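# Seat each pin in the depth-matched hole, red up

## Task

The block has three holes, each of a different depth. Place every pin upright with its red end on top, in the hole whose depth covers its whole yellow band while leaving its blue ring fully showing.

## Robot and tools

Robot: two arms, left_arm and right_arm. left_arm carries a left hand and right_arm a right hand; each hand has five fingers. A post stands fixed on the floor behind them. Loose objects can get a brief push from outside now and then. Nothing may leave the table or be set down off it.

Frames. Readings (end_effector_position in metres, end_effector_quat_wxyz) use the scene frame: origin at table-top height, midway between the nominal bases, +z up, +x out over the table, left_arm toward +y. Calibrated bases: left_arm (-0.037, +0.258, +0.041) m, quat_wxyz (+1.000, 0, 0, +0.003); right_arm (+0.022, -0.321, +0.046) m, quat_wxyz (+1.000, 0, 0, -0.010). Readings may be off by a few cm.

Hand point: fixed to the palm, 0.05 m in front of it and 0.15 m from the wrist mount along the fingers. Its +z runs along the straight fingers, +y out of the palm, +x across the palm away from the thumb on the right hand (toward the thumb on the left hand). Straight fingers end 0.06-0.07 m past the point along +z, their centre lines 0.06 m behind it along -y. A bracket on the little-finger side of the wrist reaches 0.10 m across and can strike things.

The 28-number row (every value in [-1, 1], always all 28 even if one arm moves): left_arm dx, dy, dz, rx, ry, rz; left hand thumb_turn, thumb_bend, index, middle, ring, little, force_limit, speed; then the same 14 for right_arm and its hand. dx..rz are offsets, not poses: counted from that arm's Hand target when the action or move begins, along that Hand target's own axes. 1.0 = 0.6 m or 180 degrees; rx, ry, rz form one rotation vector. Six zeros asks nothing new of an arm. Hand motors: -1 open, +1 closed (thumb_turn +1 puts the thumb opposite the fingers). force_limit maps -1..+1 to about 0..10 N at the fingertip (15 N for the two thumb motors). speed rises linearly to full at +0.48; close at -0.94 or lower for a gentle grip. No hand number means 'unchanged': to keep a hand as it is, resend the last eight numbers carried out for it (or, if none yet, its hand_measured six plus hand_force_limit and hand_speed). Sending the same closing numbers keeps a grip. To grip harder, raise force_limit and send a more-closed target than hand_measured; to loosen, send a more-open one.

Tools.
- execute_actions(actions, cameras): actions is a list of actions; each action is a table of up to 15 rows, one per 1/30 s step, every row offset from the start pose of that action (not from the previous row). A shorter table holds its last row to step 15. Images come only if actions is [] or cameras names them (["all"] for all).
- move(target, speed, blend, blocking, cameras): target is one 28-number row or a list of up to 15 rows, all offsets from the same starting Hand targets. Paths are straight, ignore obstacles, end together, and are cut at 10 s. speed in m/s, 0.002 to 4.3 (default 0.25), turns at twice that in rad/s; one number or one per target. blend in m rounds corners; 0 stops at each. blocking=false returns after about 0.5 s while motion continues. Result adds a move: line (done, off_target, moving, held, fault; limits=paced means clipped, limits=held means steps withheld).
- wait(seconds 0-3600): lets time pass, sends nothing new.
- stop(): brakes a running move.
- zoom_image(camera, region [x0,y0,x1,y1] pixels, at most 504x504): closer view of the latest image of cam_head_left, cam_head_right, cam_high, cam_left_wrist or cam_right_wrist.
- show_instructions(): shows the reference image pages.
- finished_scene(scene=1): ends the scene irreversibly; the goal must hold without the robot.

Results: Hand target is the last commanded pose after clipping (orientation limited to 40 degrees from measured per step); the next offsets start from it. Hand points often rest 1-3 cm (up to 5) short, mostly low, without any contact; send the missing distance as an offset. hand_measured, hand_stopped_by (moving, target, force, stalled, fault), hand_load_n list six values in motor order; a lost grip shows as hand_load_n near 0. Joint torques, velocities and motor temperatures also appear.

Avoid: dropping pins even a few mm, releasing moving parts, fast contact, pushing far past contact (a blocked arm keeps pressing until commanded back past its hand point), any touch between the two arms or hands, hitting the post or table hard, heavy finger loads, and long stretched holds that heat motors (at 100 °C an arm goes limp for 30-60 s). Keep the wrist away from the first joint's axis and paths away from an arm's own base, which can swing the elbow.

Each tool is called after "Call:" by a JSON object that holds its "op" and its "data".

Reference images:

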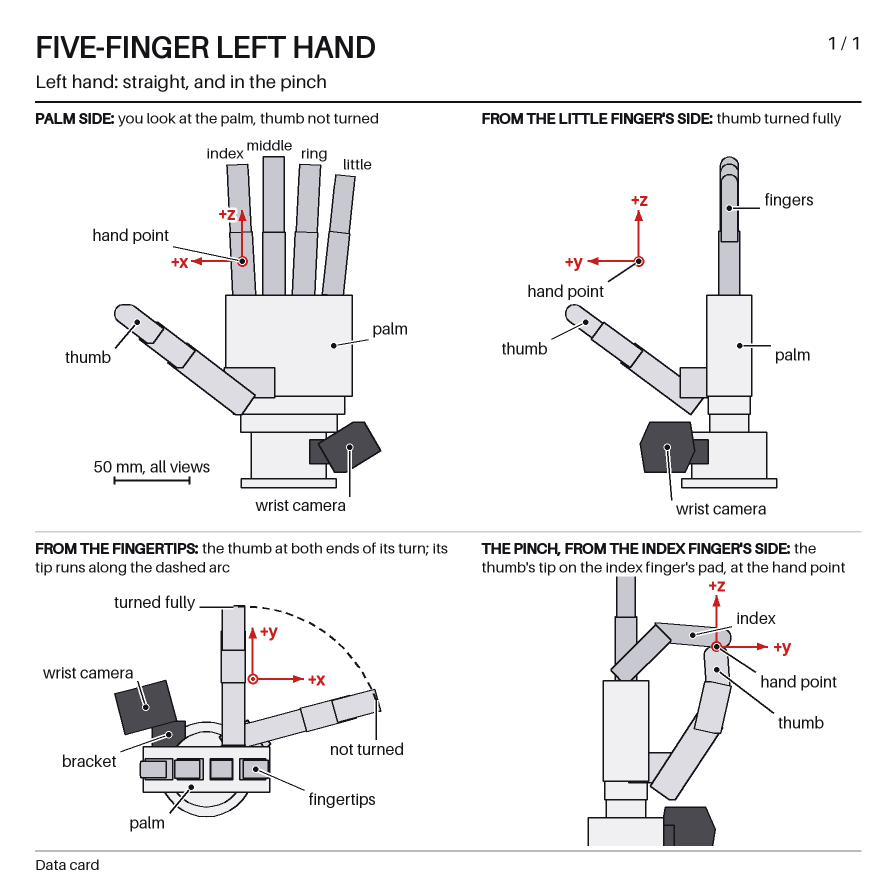

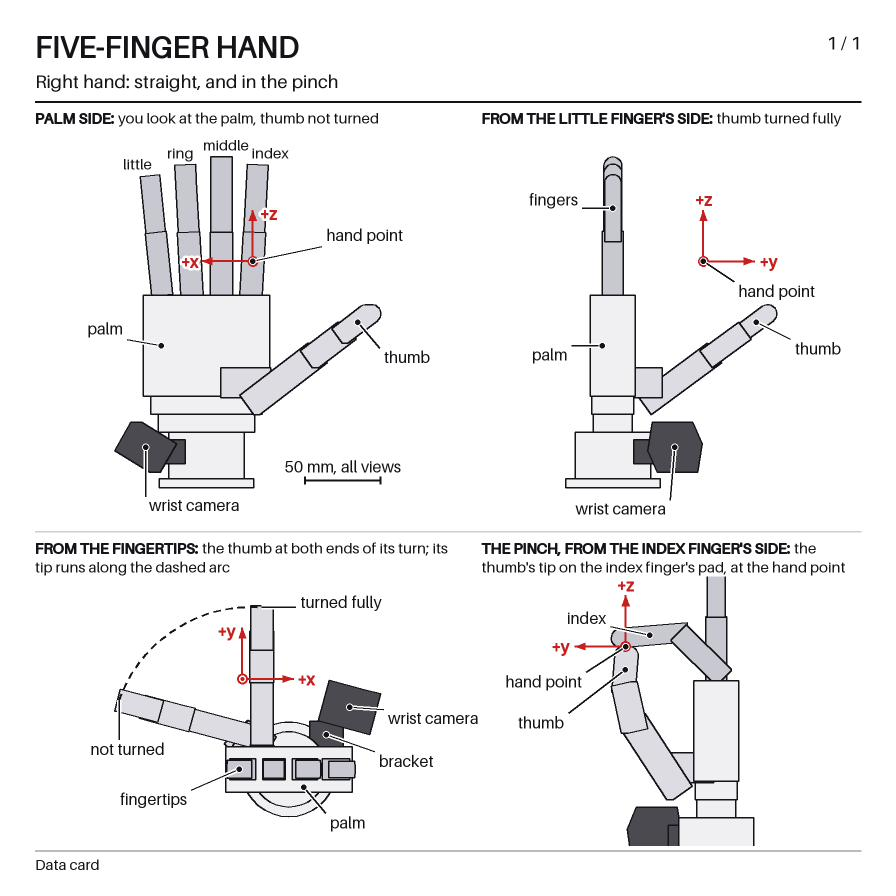

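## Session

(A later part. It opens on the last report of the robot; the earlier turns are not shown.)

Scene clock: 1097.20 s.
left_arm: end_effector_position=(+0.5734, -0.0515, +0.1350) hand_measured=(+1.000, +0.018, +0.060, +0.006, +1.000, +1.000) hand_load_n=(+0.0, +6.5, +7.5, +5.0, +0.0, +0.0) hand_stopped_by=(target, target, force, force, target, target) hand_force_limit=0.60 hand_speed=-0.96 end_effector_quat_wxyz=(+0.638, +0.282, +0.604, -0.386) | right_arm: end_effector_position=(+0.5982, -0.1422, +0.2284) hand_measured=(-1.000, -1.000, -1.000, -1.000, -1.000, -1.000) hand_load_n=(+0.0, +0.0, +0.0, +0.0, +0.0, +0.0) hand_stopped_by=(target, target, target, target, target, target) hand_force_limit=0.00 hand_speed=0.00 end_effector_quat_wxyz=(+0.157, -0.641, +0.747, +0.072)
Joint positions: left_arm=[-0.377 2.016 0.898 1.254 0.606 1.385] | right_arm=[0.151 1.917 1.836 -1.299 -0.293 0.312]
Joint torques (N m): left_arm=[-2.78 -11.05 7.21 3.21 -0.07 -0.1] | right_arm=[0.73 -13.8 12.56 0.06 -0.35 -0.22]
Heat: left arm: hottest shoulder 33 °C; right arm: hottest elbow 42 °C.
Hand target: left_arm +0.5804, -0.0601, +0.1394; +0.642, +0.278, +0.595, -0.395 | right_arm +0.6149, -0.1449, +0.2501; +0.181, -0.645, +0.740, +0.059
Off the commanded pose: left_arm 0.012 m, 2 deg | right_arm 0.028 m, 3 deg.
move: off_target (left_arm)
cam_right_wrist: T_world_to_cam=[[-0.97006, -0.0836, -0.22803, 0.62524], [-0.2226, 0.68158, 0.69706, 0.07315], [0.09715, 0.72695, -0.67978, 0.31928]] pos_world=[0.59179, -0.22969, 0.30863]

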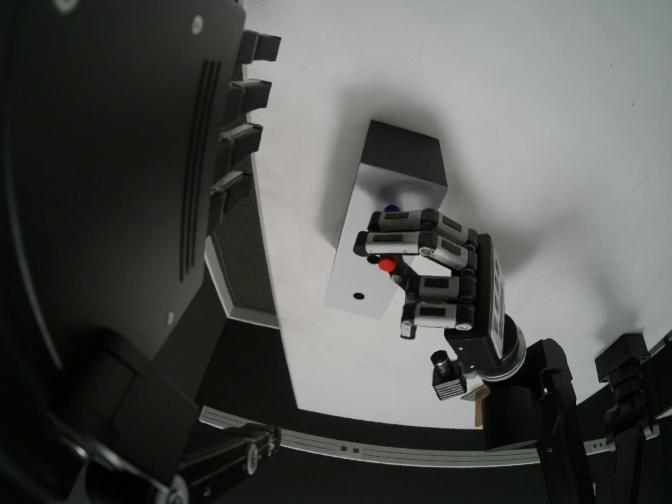

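Call:
{"op": "wait", "data": {"seconds": 0.5, "cameras": ["all"]}}

Call:
{"op": "zoom_image", "data": {"camera": "cam_head_right", "region": [430, 190, 500, 260]}}

Call:
{"op": "zoom_image", "data": {"camera": "cam_head_left", "region": [420, 190, 530, 270]}}

Scene clock: 1099.50 s.
left_arm: end_effector_position=(+0.5734, -0.0515, +0.1350) hand_measured=(+1.000, +0.018, +0.060, +0.006, +1.000, +1.000) hand_load_n=(+0.0, +6.5, +7.5, +5.0, +0.0, +0.0) hand_stopped_by=(target, target, force, force, target, target) hand_force_limit=0.60 hand_speed=-0.96 end_effector_quat_wxyz=(+0.638, +0.282, +0.604, -0.386) | right_arm: end_effector_position=(+0.5982, -0.1422, +0.2284) hand_measured=(-1.000, -1.000, -1.000, -1.000, -1.000, -1.000) hand_load_n=(+0.0, +0.0, +0.0, +0.0, +0.0, +0.0) hand_stopped_by=(target, target, target, target, target, target) hand_force_limit=0.00 hand_speed=0.00 end_effector_quat_wxyz=(+0.157, -0.641, +0.747, +0.072)
Joint positions: left_arm=[-0.377 2.016 0.898 1.254 0.606 1.385] | right_arm=[0.151 1.917 1.836 -1.299 -0.293 0.312]
Joint torques (N m): left_arm=[-2.61 -11.4 7.31 3.23 -0.06 -0.09] | right_arm=[0.85 -13.68 12.55 0.08 -0.36 -0.24]
Heat: left arm: hottest shoulder 33 °C; right arm: hottest elbow 42 °C.
Hand target: left_arm +0.5804, -0.0601, +0.1394; +0.642, +0.278, +0.595, -0.395 | right_arm +0.6149, -0.1449, +0.2501; +0.181, -0.645, +0.740, +0.059
Off the commanded pose: left_arm 0.012 m, 2 deg | right_arm 0.028 m, 3 deg.
wait: 0.50 s; at rest from the start
cam_left_wrist: T_world_to_cam=[[-0.78739, -0.57998, -0.2089, 0.45558], [-0.08571, 0.43858, -0.89459, 0.18998], [0.61047, -0.68649, -0.39505, -0.21476]] pos_world=[0.50611, 0.03348, 0.18028]
cam_right_wrist: T_world_to_cam=[[-0.97006, -0.0836, -0.22803, 0.62524], [-0.2226, 0.68158, 0.69706, 0.07315], [0.09715, 0.72695, -0.67978, 0.31928]] pos_world=[0.59179, -0.22969, 0.30863]

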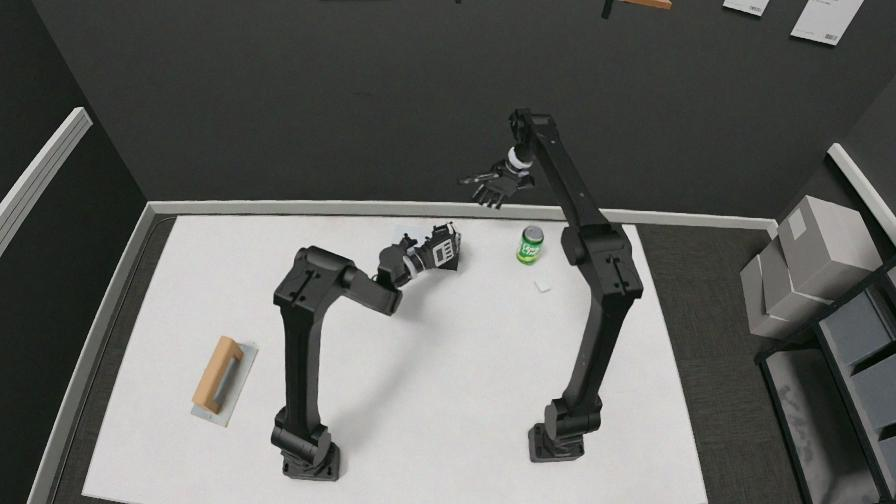

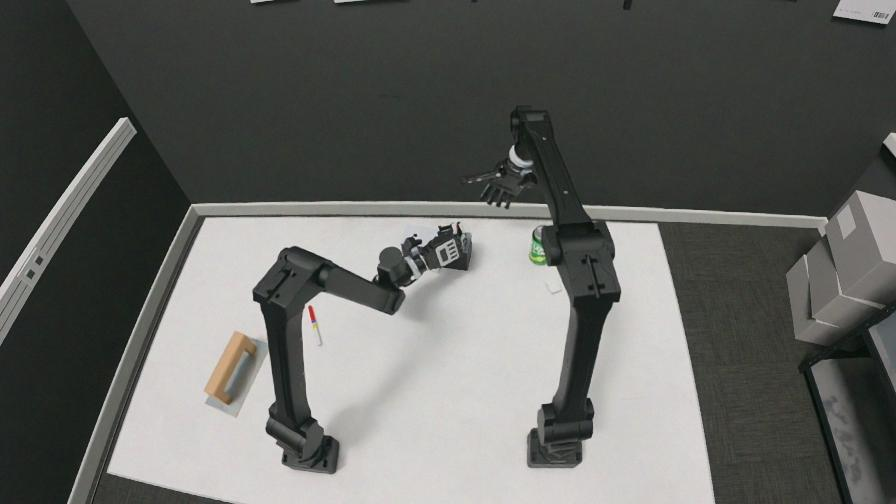

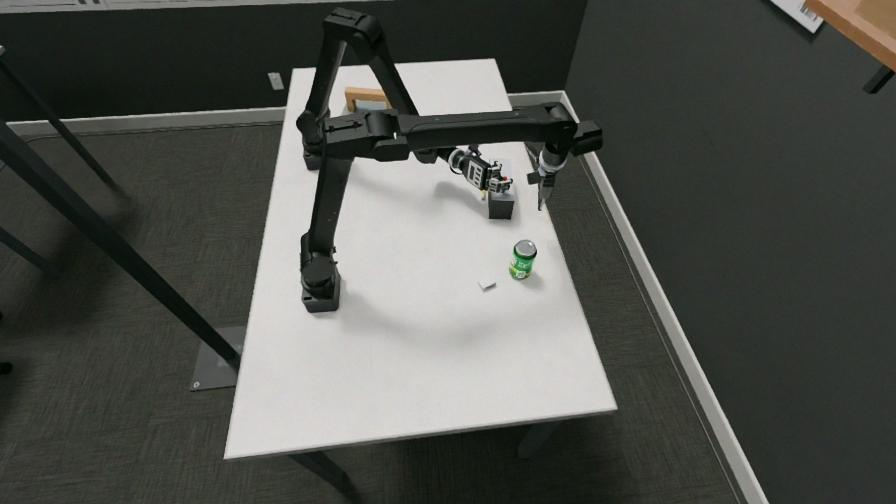

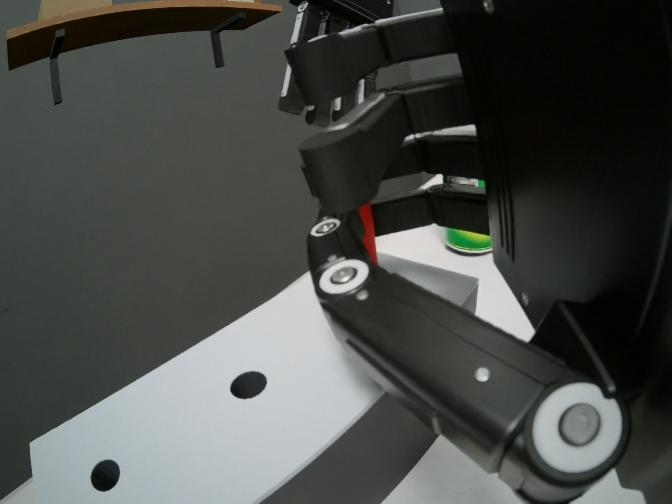

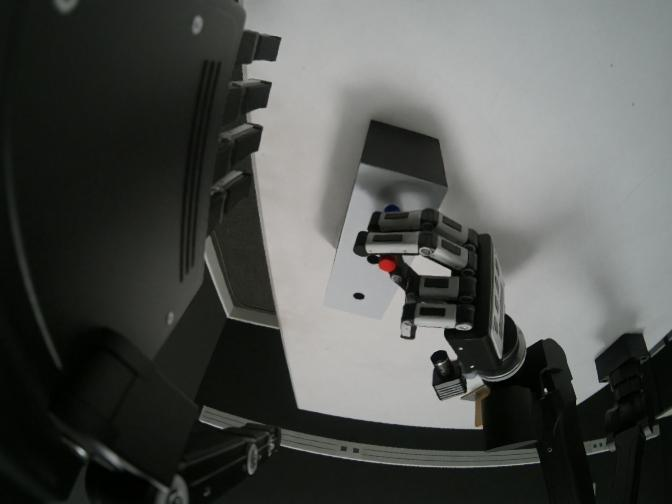

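Scaled by 7.200 from the camera's image (finer frame: 1280x720).

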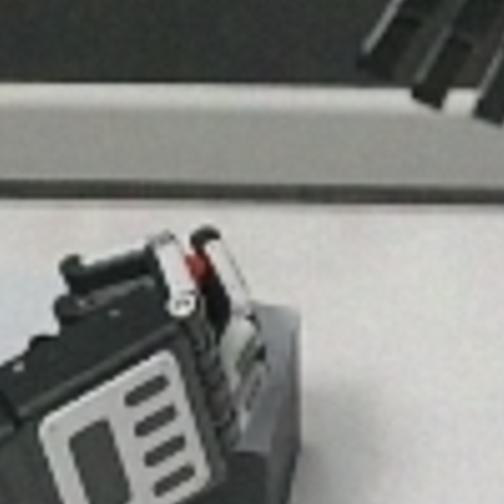

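Scaled by 4.582 from the camera's image (finer frame: 1280x720).

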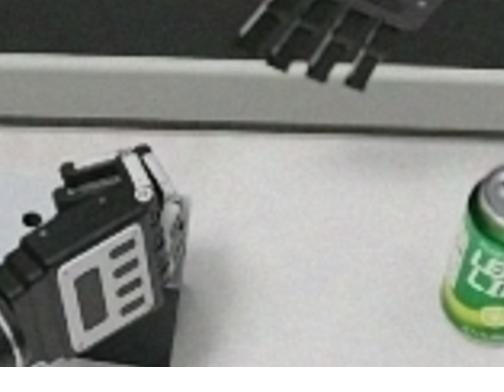

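Call:
{"op": "move", "data": {"target": [[0.0049,0.0013,-0.0002,0,0,0,1,0.02,0.25,0.21,1,1,0.6,-0.96,0,0,0,0,0,0,-1,-1,-1,-1,-1,-1,0,0.0]], "speed": 0.01, "cameras": ["cam_right_wrist"]}}

Call:
{"op": "zoom_image", "data": {"camera": "cam_right_wrist", "region": [372, 195, 412, 225]}}

Scene clock: 1101.00 s.
left_arm: end_effector_position=(+0.5731, -0.0517, +0.1340) hand_measured=(+1.000, +0.018, +0.060, +0.006, +1.000, +1.000) hand_load_n=(+0.0, +6.5, +7.5, +5.5, +0.0, +0.0) hand_stopped_by=(target, target, force, force, target, target) hand_force_limit=0.60 hand_speed=-0.96 end_effector_quat_wxyz=(+0.639, +0.283, +0.603, -0.386) | right_arm: end_effector_position=(+0.5982, -0.1422, +0.2284) hand_measured=(-1.000, -1.000, -1.000, -1.000, -1.000, -1.000) hand_load_n=(+0.0, +0.0, +0.0, +0.0, +0.0, +0.0) hand_stopped_by=(target, target, target, target, target, target) hand_force_limit=0.00 hand_speed=0.00 end_effector_quat_wxyz=(+0.157, -0.641, +0.747, +0.072)
Joint positions: left_arm=[-0.377 2.02 0.898 1.261 0.608 1.385] | right_arm=[0.151 1.917 1.836 -1.299 -0.293 0.312]
Joint torques (N m): left_arm=[-2.61 -11.11 7.32 3.03 -0.06 -0.11] | right_arm=[0.73 -13.8 12.51 0.05 -0.36 -0.25]
Heat: left arm: hottest shoulder 33 °C; right arm: hottest elbow 42 °C.
Hand target: left_arm +0.5809, -0.0601, +0.1364; +0.642, +0.278, +0.595, -0.395 | right_arm +0.6149, -0.1449, +0.2501; +0.181, -0.645, +0.740, +0.059
Off the commanded pose: left_arm 0.012 m, 1 deg | right_arm 0.028 m, 3 deg.
move: off_target (left_arm)
cam_right_wrist: T_world_to_cam=[[-0.97006, -0.0836, -0.22803, 0.62524], [-0.2226, 0.68158, 0.69706, 0.07315], [0.09715, 0.72695, -0.67978, 0.31928]] pos_world=[0.59179, -0.22969, 0.30863]

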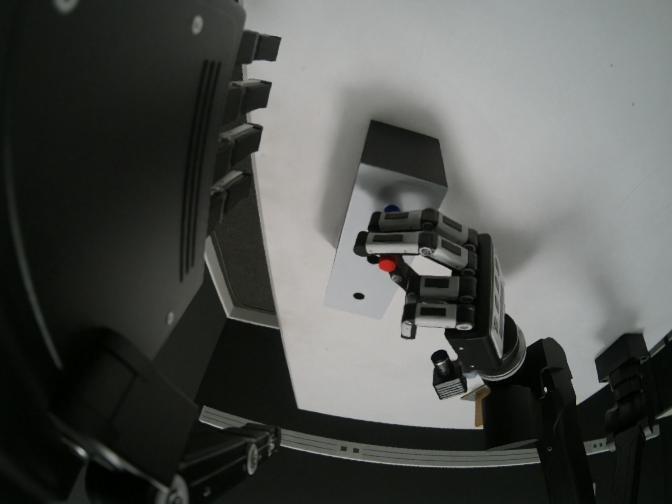

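Scaled by 12.600 from the camera's image (finer frame: 960x720).

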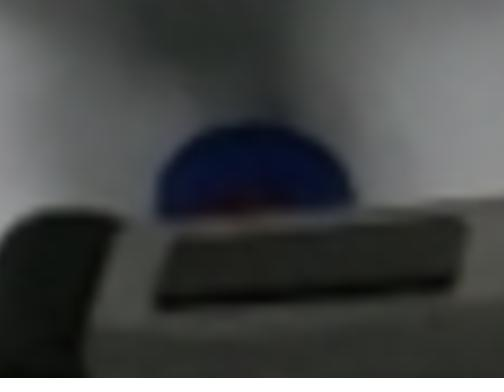

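Call:
{"op": "move", "data": {"target": [[0,0,0,0,0,0,1,0.02,-0.02,-0.06,1,1,0.6,-0.94,0,0,0,0,0,0,-1,-1,-1,-1,-1,-1,0,0.0],[0,0,0,0,0,0,1,0.02,-0.12,-0.16,1,1,0.6,-0.9,0,0,0,0,0,0,-1,-1,-1,-1,-1,-1,0,0.0]], "speed": 0.01, "cameras": ["cam_right_wrist"]}}

Call:
{"op": "zoom_image", "data": {"camera": "cam_right_wrist", "region": [350, 190, 420, 260]}}

Scene clock: 1103.80 s.
left_arm: end_effector_position=(+0.5743, -0.0493, +0.1279) hand_measured=(+1.000, +0.020, -0.120, -0.160, +1.000, +1.000) hand_load_n=(+0.0, +0.0, -0.5, +0.0, +0.0, +0.0) hand_stopped_by=(target, target, target, target, target, target) hand_force_limit=0.60 hand_speed=-0.90 end_effector_quat_wxyz=(+0.634, +0.277, +0.608, -0.389) | right_arm: end_effector_position=(+0.5982, -0.1422, +0.2284) hand_measured=(-1.000, -1.000, -1.000, -1.000, -1.000, -1.000) hand_load_n=(+0.0, +0.0, +0.0, +0.0, +0.0, +0.0) hand_stopped_by=(target, target, target, target, target, target) hand_force_limit=0.00 hand_speed=0.00 end_effector_quat_wxyz=(+0.157, -0.641, +0.747, +0.072)
Joint positions: left_arm=[-0.373 2.029 0.9 1.261 0.608 1.373] | right_arm=[0.151 1.917 1.836 -1.299 -0.293 0.312]
Joint torques (N m): left_arm=[-2.55 -11.63 7.3 3.07 -0.07 -0.06] | right_arm=[0.73 -13.8 12.55 0.05 -0.35 -0.24]
Heat: left arm: hottest shoulder 33 °C; right arm: hottest elbow 43 °C.
Hand target: left_arm +0.5809, -0.0601, +0.1364; +0.642, +0.278, +0.595, -0.395 | right_arm +0.6149, -0.1449, +0.2501; +0.181, -0.645, +0.740, +0.059
Off the commanded pose: left_arm 0.015 m, 2 deg | right_arm 0.028 m, 3 deg.
move: done; target 2's new numbers were sent with left_arm's hand 0.015 m and 2 deg from that target
cam_right_wrist: T_world_to_cam=[[-0.97006, -0.0836, -0.22803, 0.62524], [-0.2226, 0.68158, 0.69706, 0.07315], [0.09715, 0.72695, -0.67978, 0.31928]] pos_world=[0.59179, -0.22969, 0.30863]

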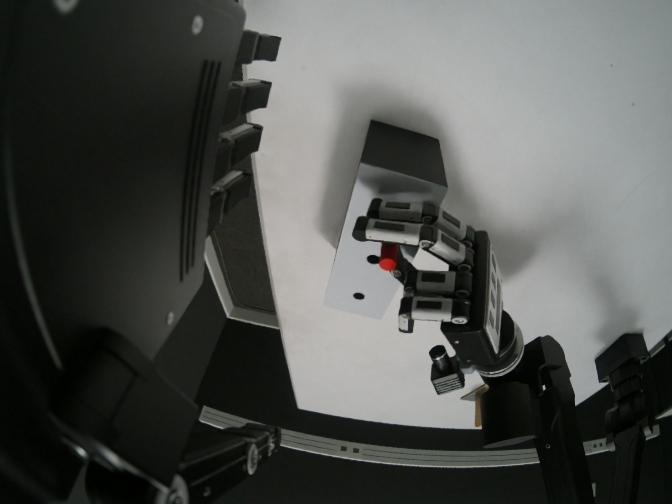

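Scaled by 7.200 from the camera's image (finer frame: 960x720).

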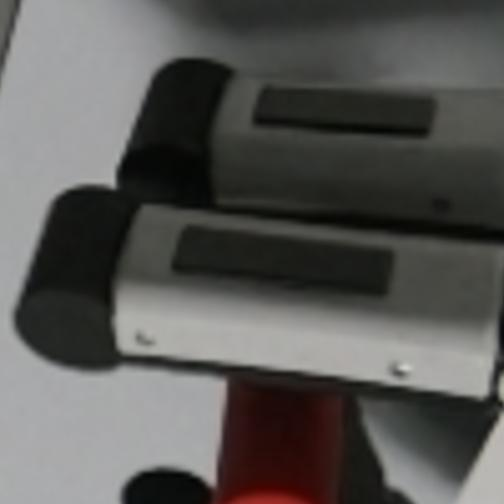

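Call:
{"op": "move", "data": {"target": [[-0.0489,-0.0168,-0.0004,0,0,0,1,0.02,-0.12,-0.16,1,1,0.6,-0.9,0,0,0,0,0,0,-1,-1,-1,-1,-1,-1,0,0.0]], "speed": 0.04, "cameras": ["cam_right_wrist"]}}

Call:
{"op": "zoom_image", "data": {"camera": "cam_right_wrist", "region": [340, 190, 480, 290]}}

Scene clock: 1105.93 s.
left_arm: end_effector_position=(+0.5761, -0.0493, +0.1553) hand_measured=(+1.000, +0.020, -0.120, -0.160, +1.000, +1.000) hand_load_n=(+0.0, +0.0, +0.0, +0.0, +0.0, +0.0) hand_stopped_by=(target, target, target, target, target, target) hand_force_limit=0.60 hand_speed=-0.90 end_effector_quat_wxyz=(+0.642, +0.277, +0.600, -0.388) | right_arm: end_effector_position=(+0.5982, -0.1422, +0.2284) hand_measured=(-1.000, -1.000, -1.000, -1.000, -1.000, -1.000) hand_load_n=(+0.0, -0.5, +0.0, +0.0, +0.0, +0.0) hand_stopped_by=(target, target, target, target, target, target) hand_force_limit=0.00 hand_speed=0.00 end_effector_quat_wxyz=(+0.157, -0.641, +0.747, +0.072)
Joint positions: left_arm=[-0.373 1.974 0.9 1.227 0.605 1.373] | right_arm=[0.151 1.917 1.836 -1.299 -0.293 0.312]
Joint torques (N m): left_arm=[-2.78 -13.68 5.27 1.81 -0.24 -0.05] | right_arm=[0.73 -13.74 12.56 0.06 -0.36 -0.24]
Heat: left arm: hottest shoulder 33 °C; right arm: hottest elbow 43 °C.
Hand target: left_arm +0.5729, -0.0601, +0.1664; +0.642, +0.278, +0.595, -0.395 | right_arm +0.6149, -0.1449, +0.2501; +0.181, -0.645, +0.740, +0.059
Off the commanded pose: left_arm 0.016 m, 1 deg | right_arm 0.028 m, 3 deg.
move: off_target (left_arm)
cam_right_wrist: T_world_to_cam=[[-0.97006, -0.0836, -0.22803, 0.62524], [-0.2226, 0.68158, 0.69706, 0.07315], [0.09715, 0.72695, -0.67978, 0.31928]] pos_world=[0.59179, -0.22969, 0.30863]

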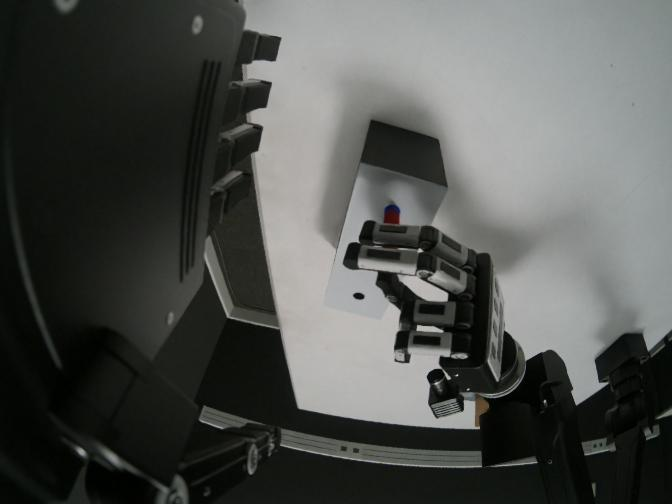

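Scaled by 3.600 from the camera's image (finer frame: 960x720).

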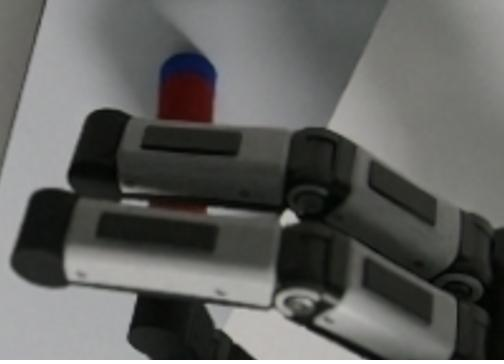

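Call:
{"op": "zoom_image", "data": {"camera": "cam_right_wrist", "region": [372, 195, 412, 235]}}

Scaled by 12.600 from the camera's image (finer frame: 960x720).

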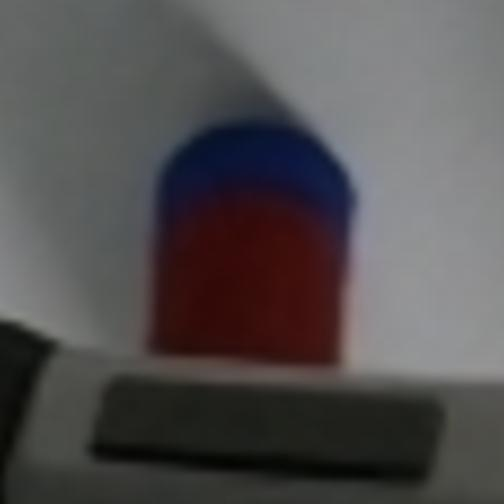

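Call:
{"op": "move", "data": {"target": [[-0.0493,-0.0015,0.0096,0,0,0,1,0.02,-0.12,-0.16,1,1,0.6,-0.9,0,0,0,0,0,0,-1,-1,-1,-1,-1,-1,0,0.0]], "speed": 0.04, "cameras": ["cam_right_wrist"]}}

Call:
{"op": "zoom_image", "data": {"camera": "cam_right_wrist", "region": [340, 190, 480, 290]}}

Scene clock: 1110.57 s.
left_arm: end_effector_position=(+0.5761, -0.0493, +0.1782) hand_measured=(+1.000, +0.020, -0.120, -0.160, +1.000, +1.000) hand_load_n=(+0.5, +0.0, +0.0, +0.0, +0.0, +0.0) hand_stopped_by=(target, target, target, target, target, target) hand_force_limit=0.60 hand_speed=-0.90 end_effector_quat_wxyz=(+0.638, +0.276, +0.605, -0.388) | right_arm: end_effector_position=(+0.5982, -0.1422, +0.2284) hand_measured=(-1.000, -1.000, -1.000, -1.000, -1.000, -1.000) hand_load_n=(+0.0, +0.0, +0.0, +0.0, +0.0, +0.0) hand_stopped_by=(target, target, target, target, target, target) hand_force_limit=0.00 hand_speed=0.00 end_effector_quat_wxyz=(+0.157, -0.641, +0.747, +0.072)
Joint positions: left_arm=[-0.373 1.907 0.9 1.146 0.605 1.373] | right_arm=[0.151 1.917 1.836 -1.299 -0.293 0.312]
Joint torques (N m): left_arm=[-2.96 -13.92 6.78 2.07 -0.13 -0.07] | right_arm=[0.67 -13.74 12.56 0.12 -0.36 -0.24]
Heat: left arm: hottest shoulder 33 °C; right arm: hottest elbow 43 °C.
Hand target: left_arm +0.5759, -0.0601, +0.1964; +0.642, +0.278, +0.595, -0.395 | right_arm +0.6149, -0.1449, +0.2501; +0.181, -0.645, +0.740, +0.059
Off the commanded pose: left_arm 0.021 m, 2 deg | right_arm 0.028 m, 3 deg.
move: off_target (left_arm)
cam_right_wrist: T_world_to_cam=[[-0.97006, -0.0836, -0.22803, 0.62524], [-0.2226, 0.68158, 0.69706, 0.07315], [0.09715, 0.72695, -0.67978, 0.31928]] pos_world=[0.59179, -0.22969, 0.30863]

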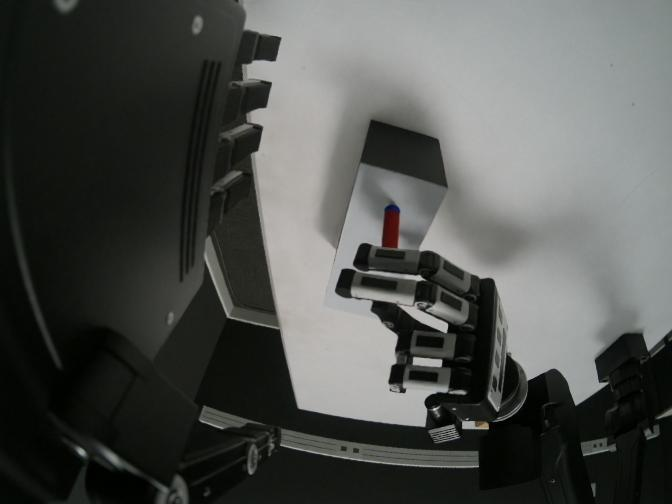

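Scaled by 3.600 from the camera's image (finer frame: 960x720).

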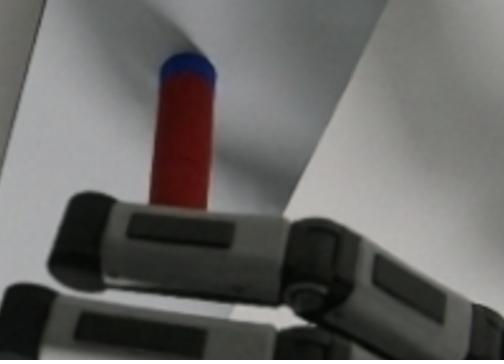

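Call:
{"op": "move", "data": {"target": [[-0.0492,-0.0057,0.0069,0,0,0,1,0.02,-0.12,-0.16,1,1,0.6,-0.9,0,0,0,0,0,0,-1,-1,-1,-1,-1,-1,0,0.0],[-0.0984,-0.0099,0.0148,0,0,0,1,0.02,-0.12,-0.16,1,1,0.6,-0.9,0,0,0,0,0,0,-1,-1,-1,-1,-1,-1,0,0.0]], "speed": 0.05, "blend": 0.01, "cameras": ["cam_right_wrist", "cam_left_wrist"]}}

Call:
{"op": "zoom_image", "data": {"camera": "cam_right_wrist", "region": [340, 190, 480, 290]}}

Scene clock: 1113.07 s.
left_arm: end_effector_position=(+0.5709, -0.0473, +0.2264) hand_measured=(+1.000, +0.020, -0.120, -0.160, +1.000, +1.000) hand_load_n=(+0.0, +0.0, +0.0, +0.0, +0.0, +0.0) hand_stopped_by=(target, target, target, target, target, target) hand_force_limit=0.60 hand_speed=-0.90 end_effector_quat_wxyz=(+0.630, +0.275, +0.613, -0.388) | right_arm: end_effector_position=(+0.5982, -0.1422, +0.2284) hand_measured=(-1.000, -1.000, -1.000, -1.000, -1.000, -1.000) hand_load_n=(+0.0, +0.0, +0.0, +0.0, +0.0, +0.0) hand_stopped_by=(target, target, target, target, target, target) hand_force_limit=0.00 hand_speed=0.00 end_effector_quat_wxyz=(+0.157, -0.641, +0.747, +0.072)
Joint positions: left_arm=[-0.373 1.769 0.9 0.987 0.605 1.373] | right_arm=[0.151 1.917 1.836 -1.299 -0.293 0.312]
Joint torques (N m): left_arm=[-2.78 -12.98 9.76 2.06 -0.05 -0.03] | right_arm=[0.79 -13.68 12.49 0.08 -0.35 -0.24]
Heat: left arm: hottest shoulder 33 °C; right arm: hottest elbow 43 °C.
Hand target: left_arm +0.5769, -0.0602, +0.2564; +0.642, +0.278, +0.595, -0.395 | right_arm +0.6149, -0.1449, +0.2501; +0.181, -0.645, +0.740, +0.059
Off the commanded pose: left_arm 0.033 m, 3 deg | right_arm 0.028 m, 3 deg.
move: off_target (left_arm)
cam_left_wrist: T_world_to_cam=[[-0.78995, -0.58393, -0.1871, 0.47147], [-0.11234, 0.4378, -0.89203, 0.28436], [0.60279, -0.68364, -0.41144, -0.16606]] pos_world=[0.50448, 0.03728, 0.27354]
cam_right_wrist: T_world_to_cam=[[-0.97006, -0.0836, -0.22803, 0.62524], [-0.2226, 0.68158, 0.69706, 0.07315], [0.09715, 0.72695, -0.67978, 0.31928]] pos_world=[0.59179, -0.22969, 0.30863]
Images, in order (width x height): cam_left_wrist 672x504, cam_right_wrist 672x504.

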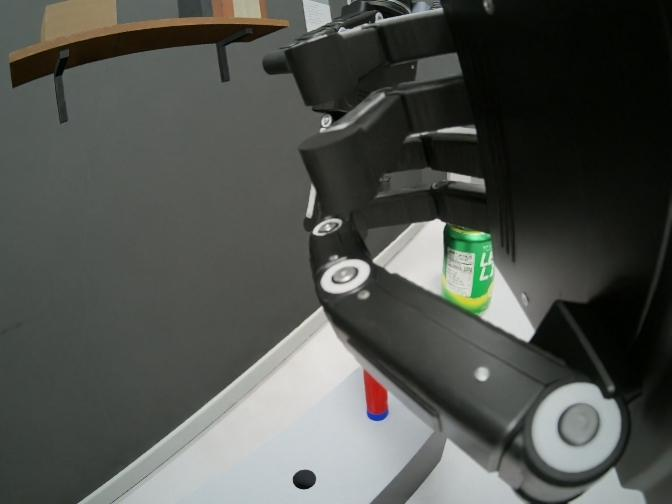

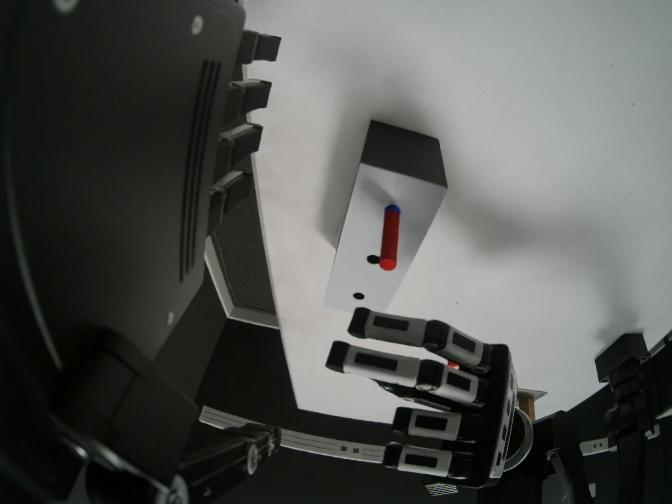

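Scaled by 3.600 from the camera's image (finer frame: 960x720).

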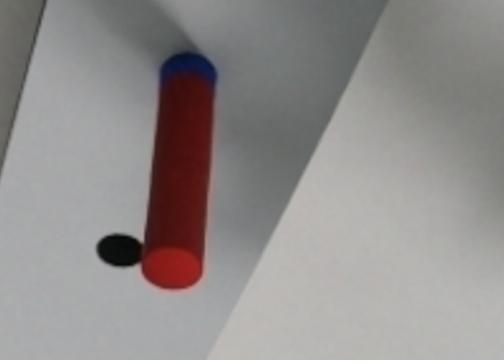

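Call:
{"op": "zoom_image", "data": {"camera": "cam_right_wrist", "region": [375, 195, 410, 220]}}

Call:
{"op": "zoom_image", "data": {"camera": "cam_left_wrist", "region": [350, 360, 400, 430]}}

Call:
{"op": "zoom_image", "data": {"camera": "cam_right_wrist", "region": [370, 195, 420, 275]}}

Scaled by 14.400 from the camera's image (finer frame: 960x720).

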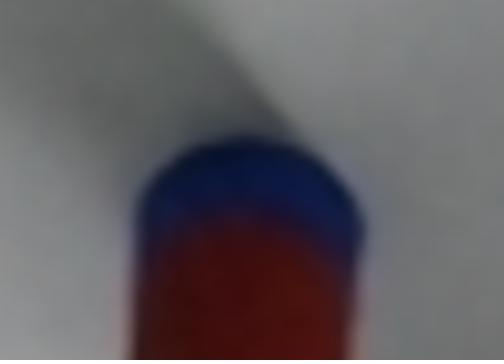

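Scaled by 7.200 from the camera's image (finer frame: 960x720).

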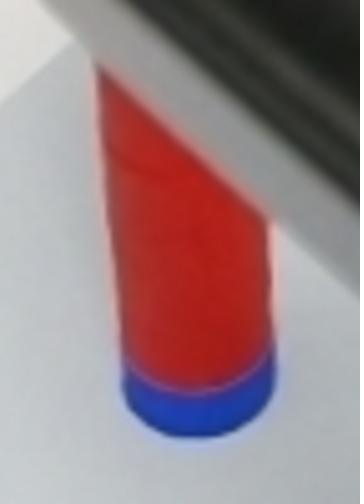

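Scaled by 6.300 from the camera's image (finer frame: 960x720).

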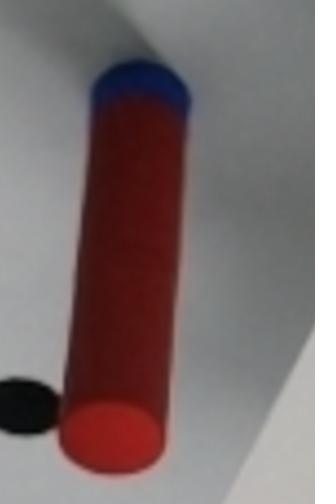

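Call:
{"op": "zoom_image", "data": {"camera": "cam_left_wrist", "region": [280, 460, 330, 500]}}

Call:
{"op": "zoom_image", "data": {"camera": "cam_right_wrist", "region": [340, 280, 380, 310]}}

Scaled by 10.080 from the camera's image (finer frame: 960x720).

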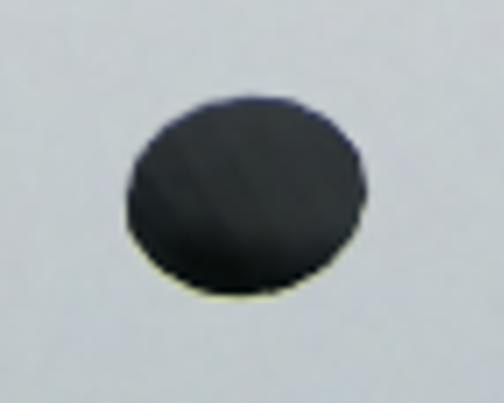

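Scaled by 12.600 from the camera's image (finer frame: 960x720).

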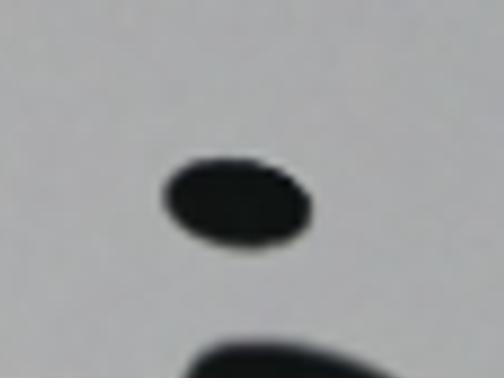

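Call:
{"op": "move", "data": {"target": [[0.1393,0.0160,-0.0195,0,0,0,1,0.02,-0.12,-0.16,1,1,0.6,-0.9,0,0,0,0,0,0,-1,-1,-1,-1,-1,-1,0,0.0]], "speed": 0.05, "cameras": ["cam_right_wrist"]}}

Call:
{"op": "zoom_image", "data": {"camera": "cam_right_wrist", "region": [340, 190, 480, 290]}}

Scene clock: 1125.97 s.
left_arm: end_effector_position=(+0.5763, -0.0494, +0.1657) hand_measured=(+1.000, +0.020, -0.120, -0.160, +1.000, +1.000) hand_load_n=(+0.5, +0.0, +0.0, +0.0, +0.0, +0.0) hand_stopped_by=(target, target, target, target, target, target) hand_force_limit=0.60 hand_speed=-0.90 end_effector_quat_wxyz=(+0.637, +0.276, +0.606, -0.388) | right_arm: end_effector_position=(+0.5982, -0.1422, +0.2284) hand_measured=(-1.000, -1.000, -1.000, -1.000, -1.000, -1.000) hand_load_n=(+0.0, +0.0, +0.0, +0.0, -0.5, +0.0) hand_stopped_by=(target, target, target, target, target, target) hand_force_limit=0.00 hand_speed=0.00 end_effector_quat_wxyz=(+0.157, -0.641, +0.747, +0.072)
Joint positions: left_arm=[-0.373 1.937 0.9 1.175 0.605 1.373] | right_arm=[0.151 1.917 1.836 -1.299 -0.293 0.312]
Joint torques (N m): left_arm=[-2.73 -11.46 6.5 3.54 -0.08 -0.03] | right_arm=[0.44 -13.68 12.48 0.1 -0.36 -0.23]
Heat: left arm: hottest shoulder 32 °C; right arm: hottest elbow 44 °C.
Hand target: left_arm +0.5769, -0.0601, +0.1715; +0.642, +0.278, +0.595, -0.395 | right_arm +0.6149, -0.1449, +0.2501; +0.181, -0.645, +0.740, +0.059
Off the commanded pose: left_arm 0.012 m, 2 deg | right_arm 0.028 m, 3 deg.
move: off_target (left_arm)
cam_right_wrist: T_world_to_cam=[[-0.97006, -0.0836, -0.22803, 0.62524], [-0.2226, 0.68158, 0.69706, 0.07315], [0.09715, 0.72695, -0.67978, 0.31928]] pos_world=[0.59179, -0.22969, 0.30863]

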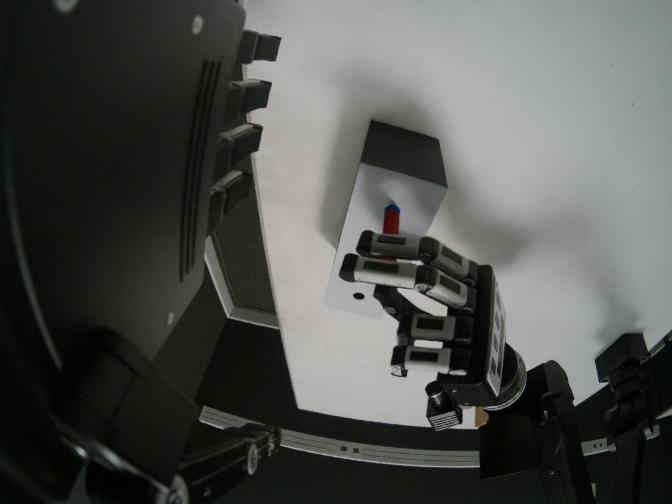

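Scaled by 3.600 from the camera's image (finer frame: 960x720).

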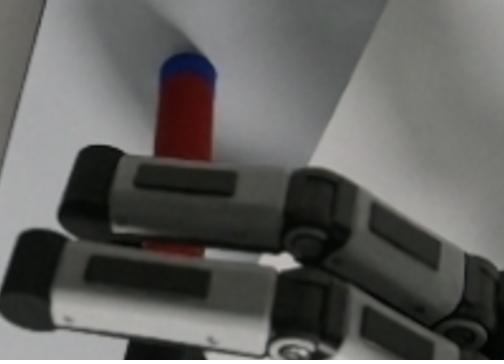

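Call:
{"op": "move", "data": {"target": [[0.0458,0.0095,-0.0037,0,0,0,1,0.02,-0.12,-0.16,1,1,0.6,-0.9,0,0,0,0,0,0,-1,-1,-1,-1,-1,-1,0,0.0]], "speed": 0.04, "cameras": ["cam_right_wrist"]}}

Call:
{"op": "zoom_image", "data": {"camera": "cam_right_wrist", "region": [340, 190, 480, 290]}}

Scene clock: 1127.83 s.
left_arm: end_effector_position=(+0.5751, -0.0492, +0.1343) hand_measured=(+1.000, +0.020, -0.120, -0.160, +1.000, +1.000) hand_load_n=(+0.0, +0.0, +0.0, +0.0, +0.0, +0.0) hand_stopped_by=(target, target, target, target, target, target) hand_force_limit=0.60 hand_speed=-0.90 end_effector_quat_wxyz=(+0.634, +0.276, +0.609, -0.389) | right_arm: end_effector_position=(+0.5982, -0.1422, +0.2284) hand_measured=(-1.000, -1.000, -1.000, -1.000, -1.000, -1.000) hand_load_n=(+0.0, -0.5, +0.0, +0.0, +0.0, +0.0) hand_stopped_by=(target, target, target, target, target, target) hand_force_limit=0.00 hand_speed=0.00 end_effector_quat_wxyz=(+0.157, -0.641, +0.747, +0.072)
Joint positions: left_arm=[-0.373 2.011 0.9 1.24 0.606 1.373] | right_arm=[0.151 1.917 1.836 -1.299 -0.293 0.312]
Joint torques (N m): left_arm=[-2.55 -11.75 7.09 3.45 -0.04 -0.07] | right_arm=[0.85 -13.92 12.55 0.05 -0.36 -0.23]
Heat: left arm: hottest shoulder 32 °C; right arm: hottest elbow 44 °C.
Hand target: left_arm +0.5800, -0.0601, +0.1435; +0.642, +0.278, +0.595, -0.395 | right_arm +0.6149, -0.1449, +0.2501; +0.181, -0.645, +0.740, +0.059
Off the commanded pose: left_arm 0.015 m, 2 deg | right_arm 0.028 m, 3 deg.
move: off_target (left_arm)
cam_right_wrist: T_world_to_cam=[[-0.97006, -0.0836, -0.22803, 0.62524], [-0.2226, 0.68158, 0.69706, 0.07315], [0.09715, 0.72695, -0.67978, 0.31928]] pos_world=[0.59179, -0.22969, 0.30863]

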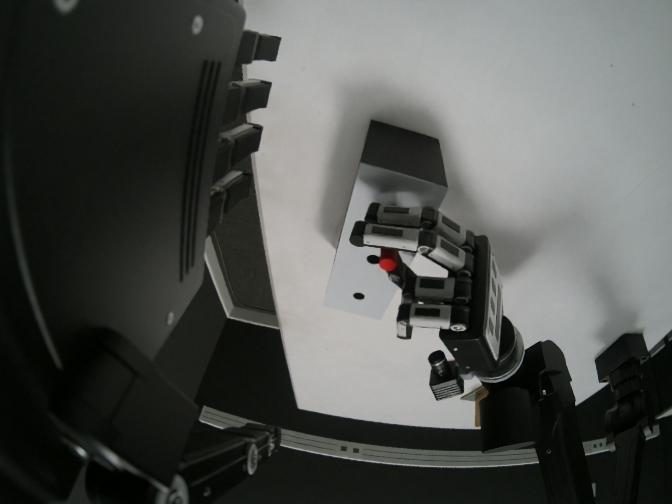

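Scaled by 3.600 from the camera's image (finer frame: 960x720).

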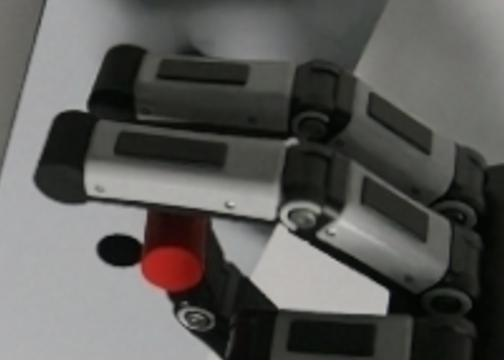

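Call:
{"op": "move", "data": {"target": [[0,0,0,0,0,0,1,0.02,0.0,-0.04,1,1,-0.3,-0.9,0,0,0,0,0,0,-1,-1,-1,-1,-1,-1,0,0.0],[0,0,0,0,0,0,1,0.02,0.20,0.16,1,1,-0.3,-0.94,0,0,0,0,0,0,-1,-1,-1,-1,-1,-1,0,0.0],[0,0,0,0,0,0,1,0.02,0.25,0.21,1,1,0.6,-0.96,0,0,0,0,0,0,-1,-1,-1,-1,-1,-1,0,0.0]], "speed": 0.01, "cameras": ["cam_right_wrist"]}}

Call:
{"op": "zoom_image", "data": {"camera": "cam_right_wrist", "region": [350, 190, 420, 260]}}

Scene clock: 1131.13 s.
left_arm: end_effector_position=(+0.5749, -0.0513, +0.1340) hand_measured=(+1.000, +0.018, +0.070, +0.020, +1.000, +1.000) hand_load_n=(+0.0, +7.5, +7.5, +8.0, -0.5, +0.0) hand_stopped_by=(target, target, force, force, target, target) hand_force_limit=0.60 hand_speed=-0.96 end_effector_quat_wxyz=(+0.634, +0.276, +0.609, -0.388) | right_arm: end_effector_position=(+0.5982, -0.1422, +0.2284) hand_measured=(-1.000, -1.000, -1.000, -1.000, -1.000, -1.000) hand_load_n=(+0.0, +0.0, +0.0, +0.0, +0.0, +0.0) hand_stopped_by=(target, target, target, target, target, target) hand_force_limit=0.00 hand_speed=0.00 end_effector_quat_wxyz=(+0.157, -0.641, +0.747, +0.072)
Joint positions: left_arm=[-0.377 2.013 0.901 1.24 0.6 1.373] | right_arm=[0.151 1.917 1.836 -1.299 -0.293 0.312]
Joint torques (N m): left_arm=[-2.49 -12.04 6.91 3.26 -0.02 -0.01] | right_arm=[0.79 -13.92 12.53 0.06 -0.34 -0.23]
Heat: left arm: hottest shoulder 32 °C; right arm: hottest elbow 44 °C.
Hand target: left_arm +0.5800, -0.0601, +0.1435; +0.642, +0.278, +0.595, -0.395 | right_arm +0.6149, -0.1449, +0.2501; +0.181, -0.645, +0.740, +0.059
Off the commanded pose: left_arm 0.014 m, 2 deg | right_arm 0.028 m, 3 deg.
move: done; target 2's new numbers were sent with left_arm's hand 0.015 m and 2 deg from that target; target 3's new numbers were sent with left_arm's hand 0.014 m and 2 deg from that target
cam_right_wrist: T_world_to_cam=[[-0.97006, -0.0836, -0.22803, 0.62524], [-0.2226, 0.68158, 0.69706, 0.07315], [0.09715, 0.72695, -0.67978, 0.31928]] pos_world=[0.59179, -0.22969, 0.30863]

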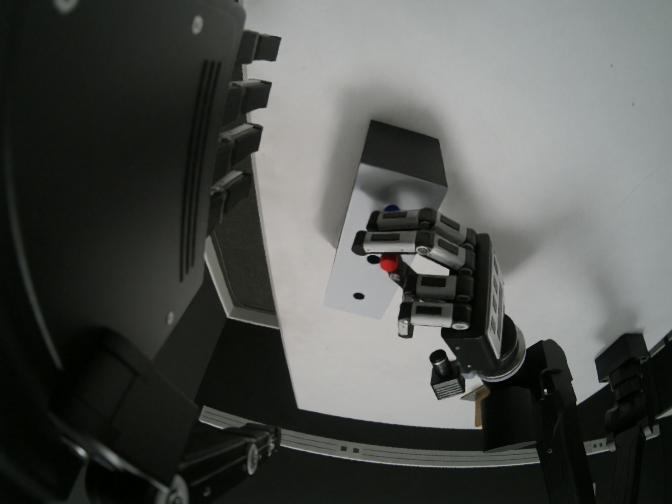

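Scaled by 7.200 from the camera's image (finer frame: 960x720).

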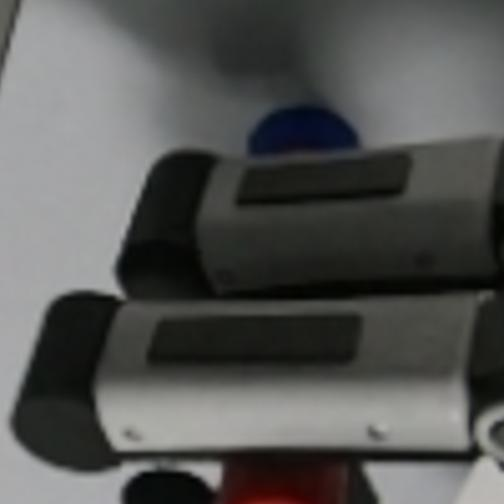

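Call:
{"op": "move", "data": {"target": [[0.0163,0.0047,-0.0005,0,0,0,1,0.02,0.25,0.21,1,1,0.6,-0.96,0,0,0,0,0,0,-1,-1,-1,-1,-1,-1,0,0.0]], "speed": 0.02, "cameras": ["cam_right_wrist"]}}

Call:
{"op": "zoom_image", "data": {"camera": "cam_right_wrist", "region": [350, 190, 420, 260]}}

Scene clock: 1132.57 s.
left_arm: end_effector_position=(+0.5757, -0.0506, +0.1330) hand_measured=(+1.000, +0.018, +0.070, +0.020, +1.000, +1.000) hand_load_n=(+0.0, +8.0, +5.5, +8.0, +0.0, +0.0) hand_stopped_by=(target, target, force, force, target, target) hand_force_limit=0.60 hand_speed=-0.96 end_effector_quat_wxyz=(+0.640, +0.281, +0.602, -0.387) | right_arm: end_effector_position=(+0.5982, -0.1422, +0.2284) hand_measured=(-1.000, -1.000, -1.000, -1.000, -1.000, -1.000) hand_load_n=(+0.0, +0.0, +0.0, -0.5, +0.0, +0.0) hand_stopped_by=(target, target, target, target, target, target) hand_force_limit=0.00 hand_speed=0.00 end_effector_quat_wxyz=(+0.157, -0.641, +0.747, +0.072)
Joint positions: left_arm=[-0.374 2.028 0.904 1.267 0.608 1.381] | right_arm=[0.151 1.917 1.836 -1.299 -0.293 0.312]
Joint torques (N m): left_arm=[-2.32 -10.81 7.06 3.06 -0.07 -0.05] | right_arm=[0.79 -13.8 12.46 0.06 -0.35 -0.24]
Heat: left arm: hottest shoulder 32 °C; right arm: hottest elbow 44 °C.
Hand target: left_arm +0.5820, -0.0601, +0.1335; +0.642, +0.278, +0.595, -0.395 | right_arm +0.6149, -0.1449, +0.2501; +0.181, -0.645, +0.740, +0.059
Off the commanded pose: left_arm 0.011 m, 1 deg | right_arm 0.028 m, 3 deg.
move: off_target (left_arm)
cam_right_wrist: T_world_to_cam=[[-0.97006, -0.0836, -0.22803, 0.62524], [-0.2226, 0.68158, 0.69706, 0.07315], [0.09715, 0.72695, -0.67978, 0.31928]] pos_world=[0.59179, -0.22969, 0.30863]

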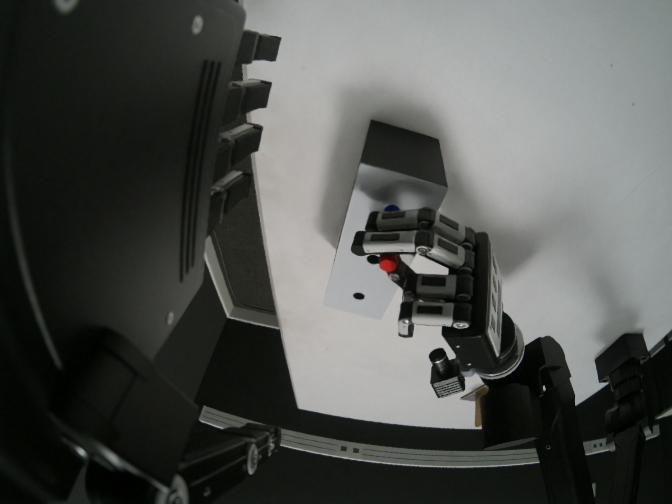

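Scaled by 7.200 from the camera's image (finer frame: 960x720).

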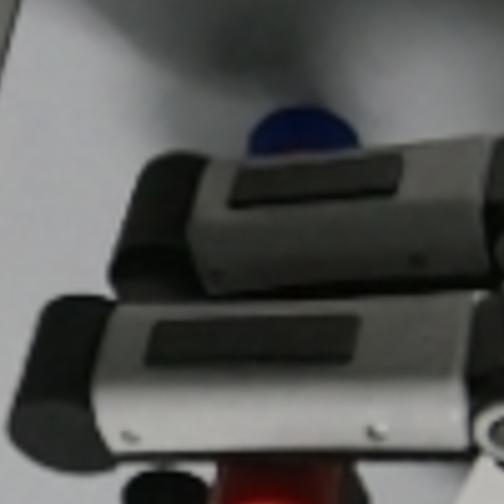

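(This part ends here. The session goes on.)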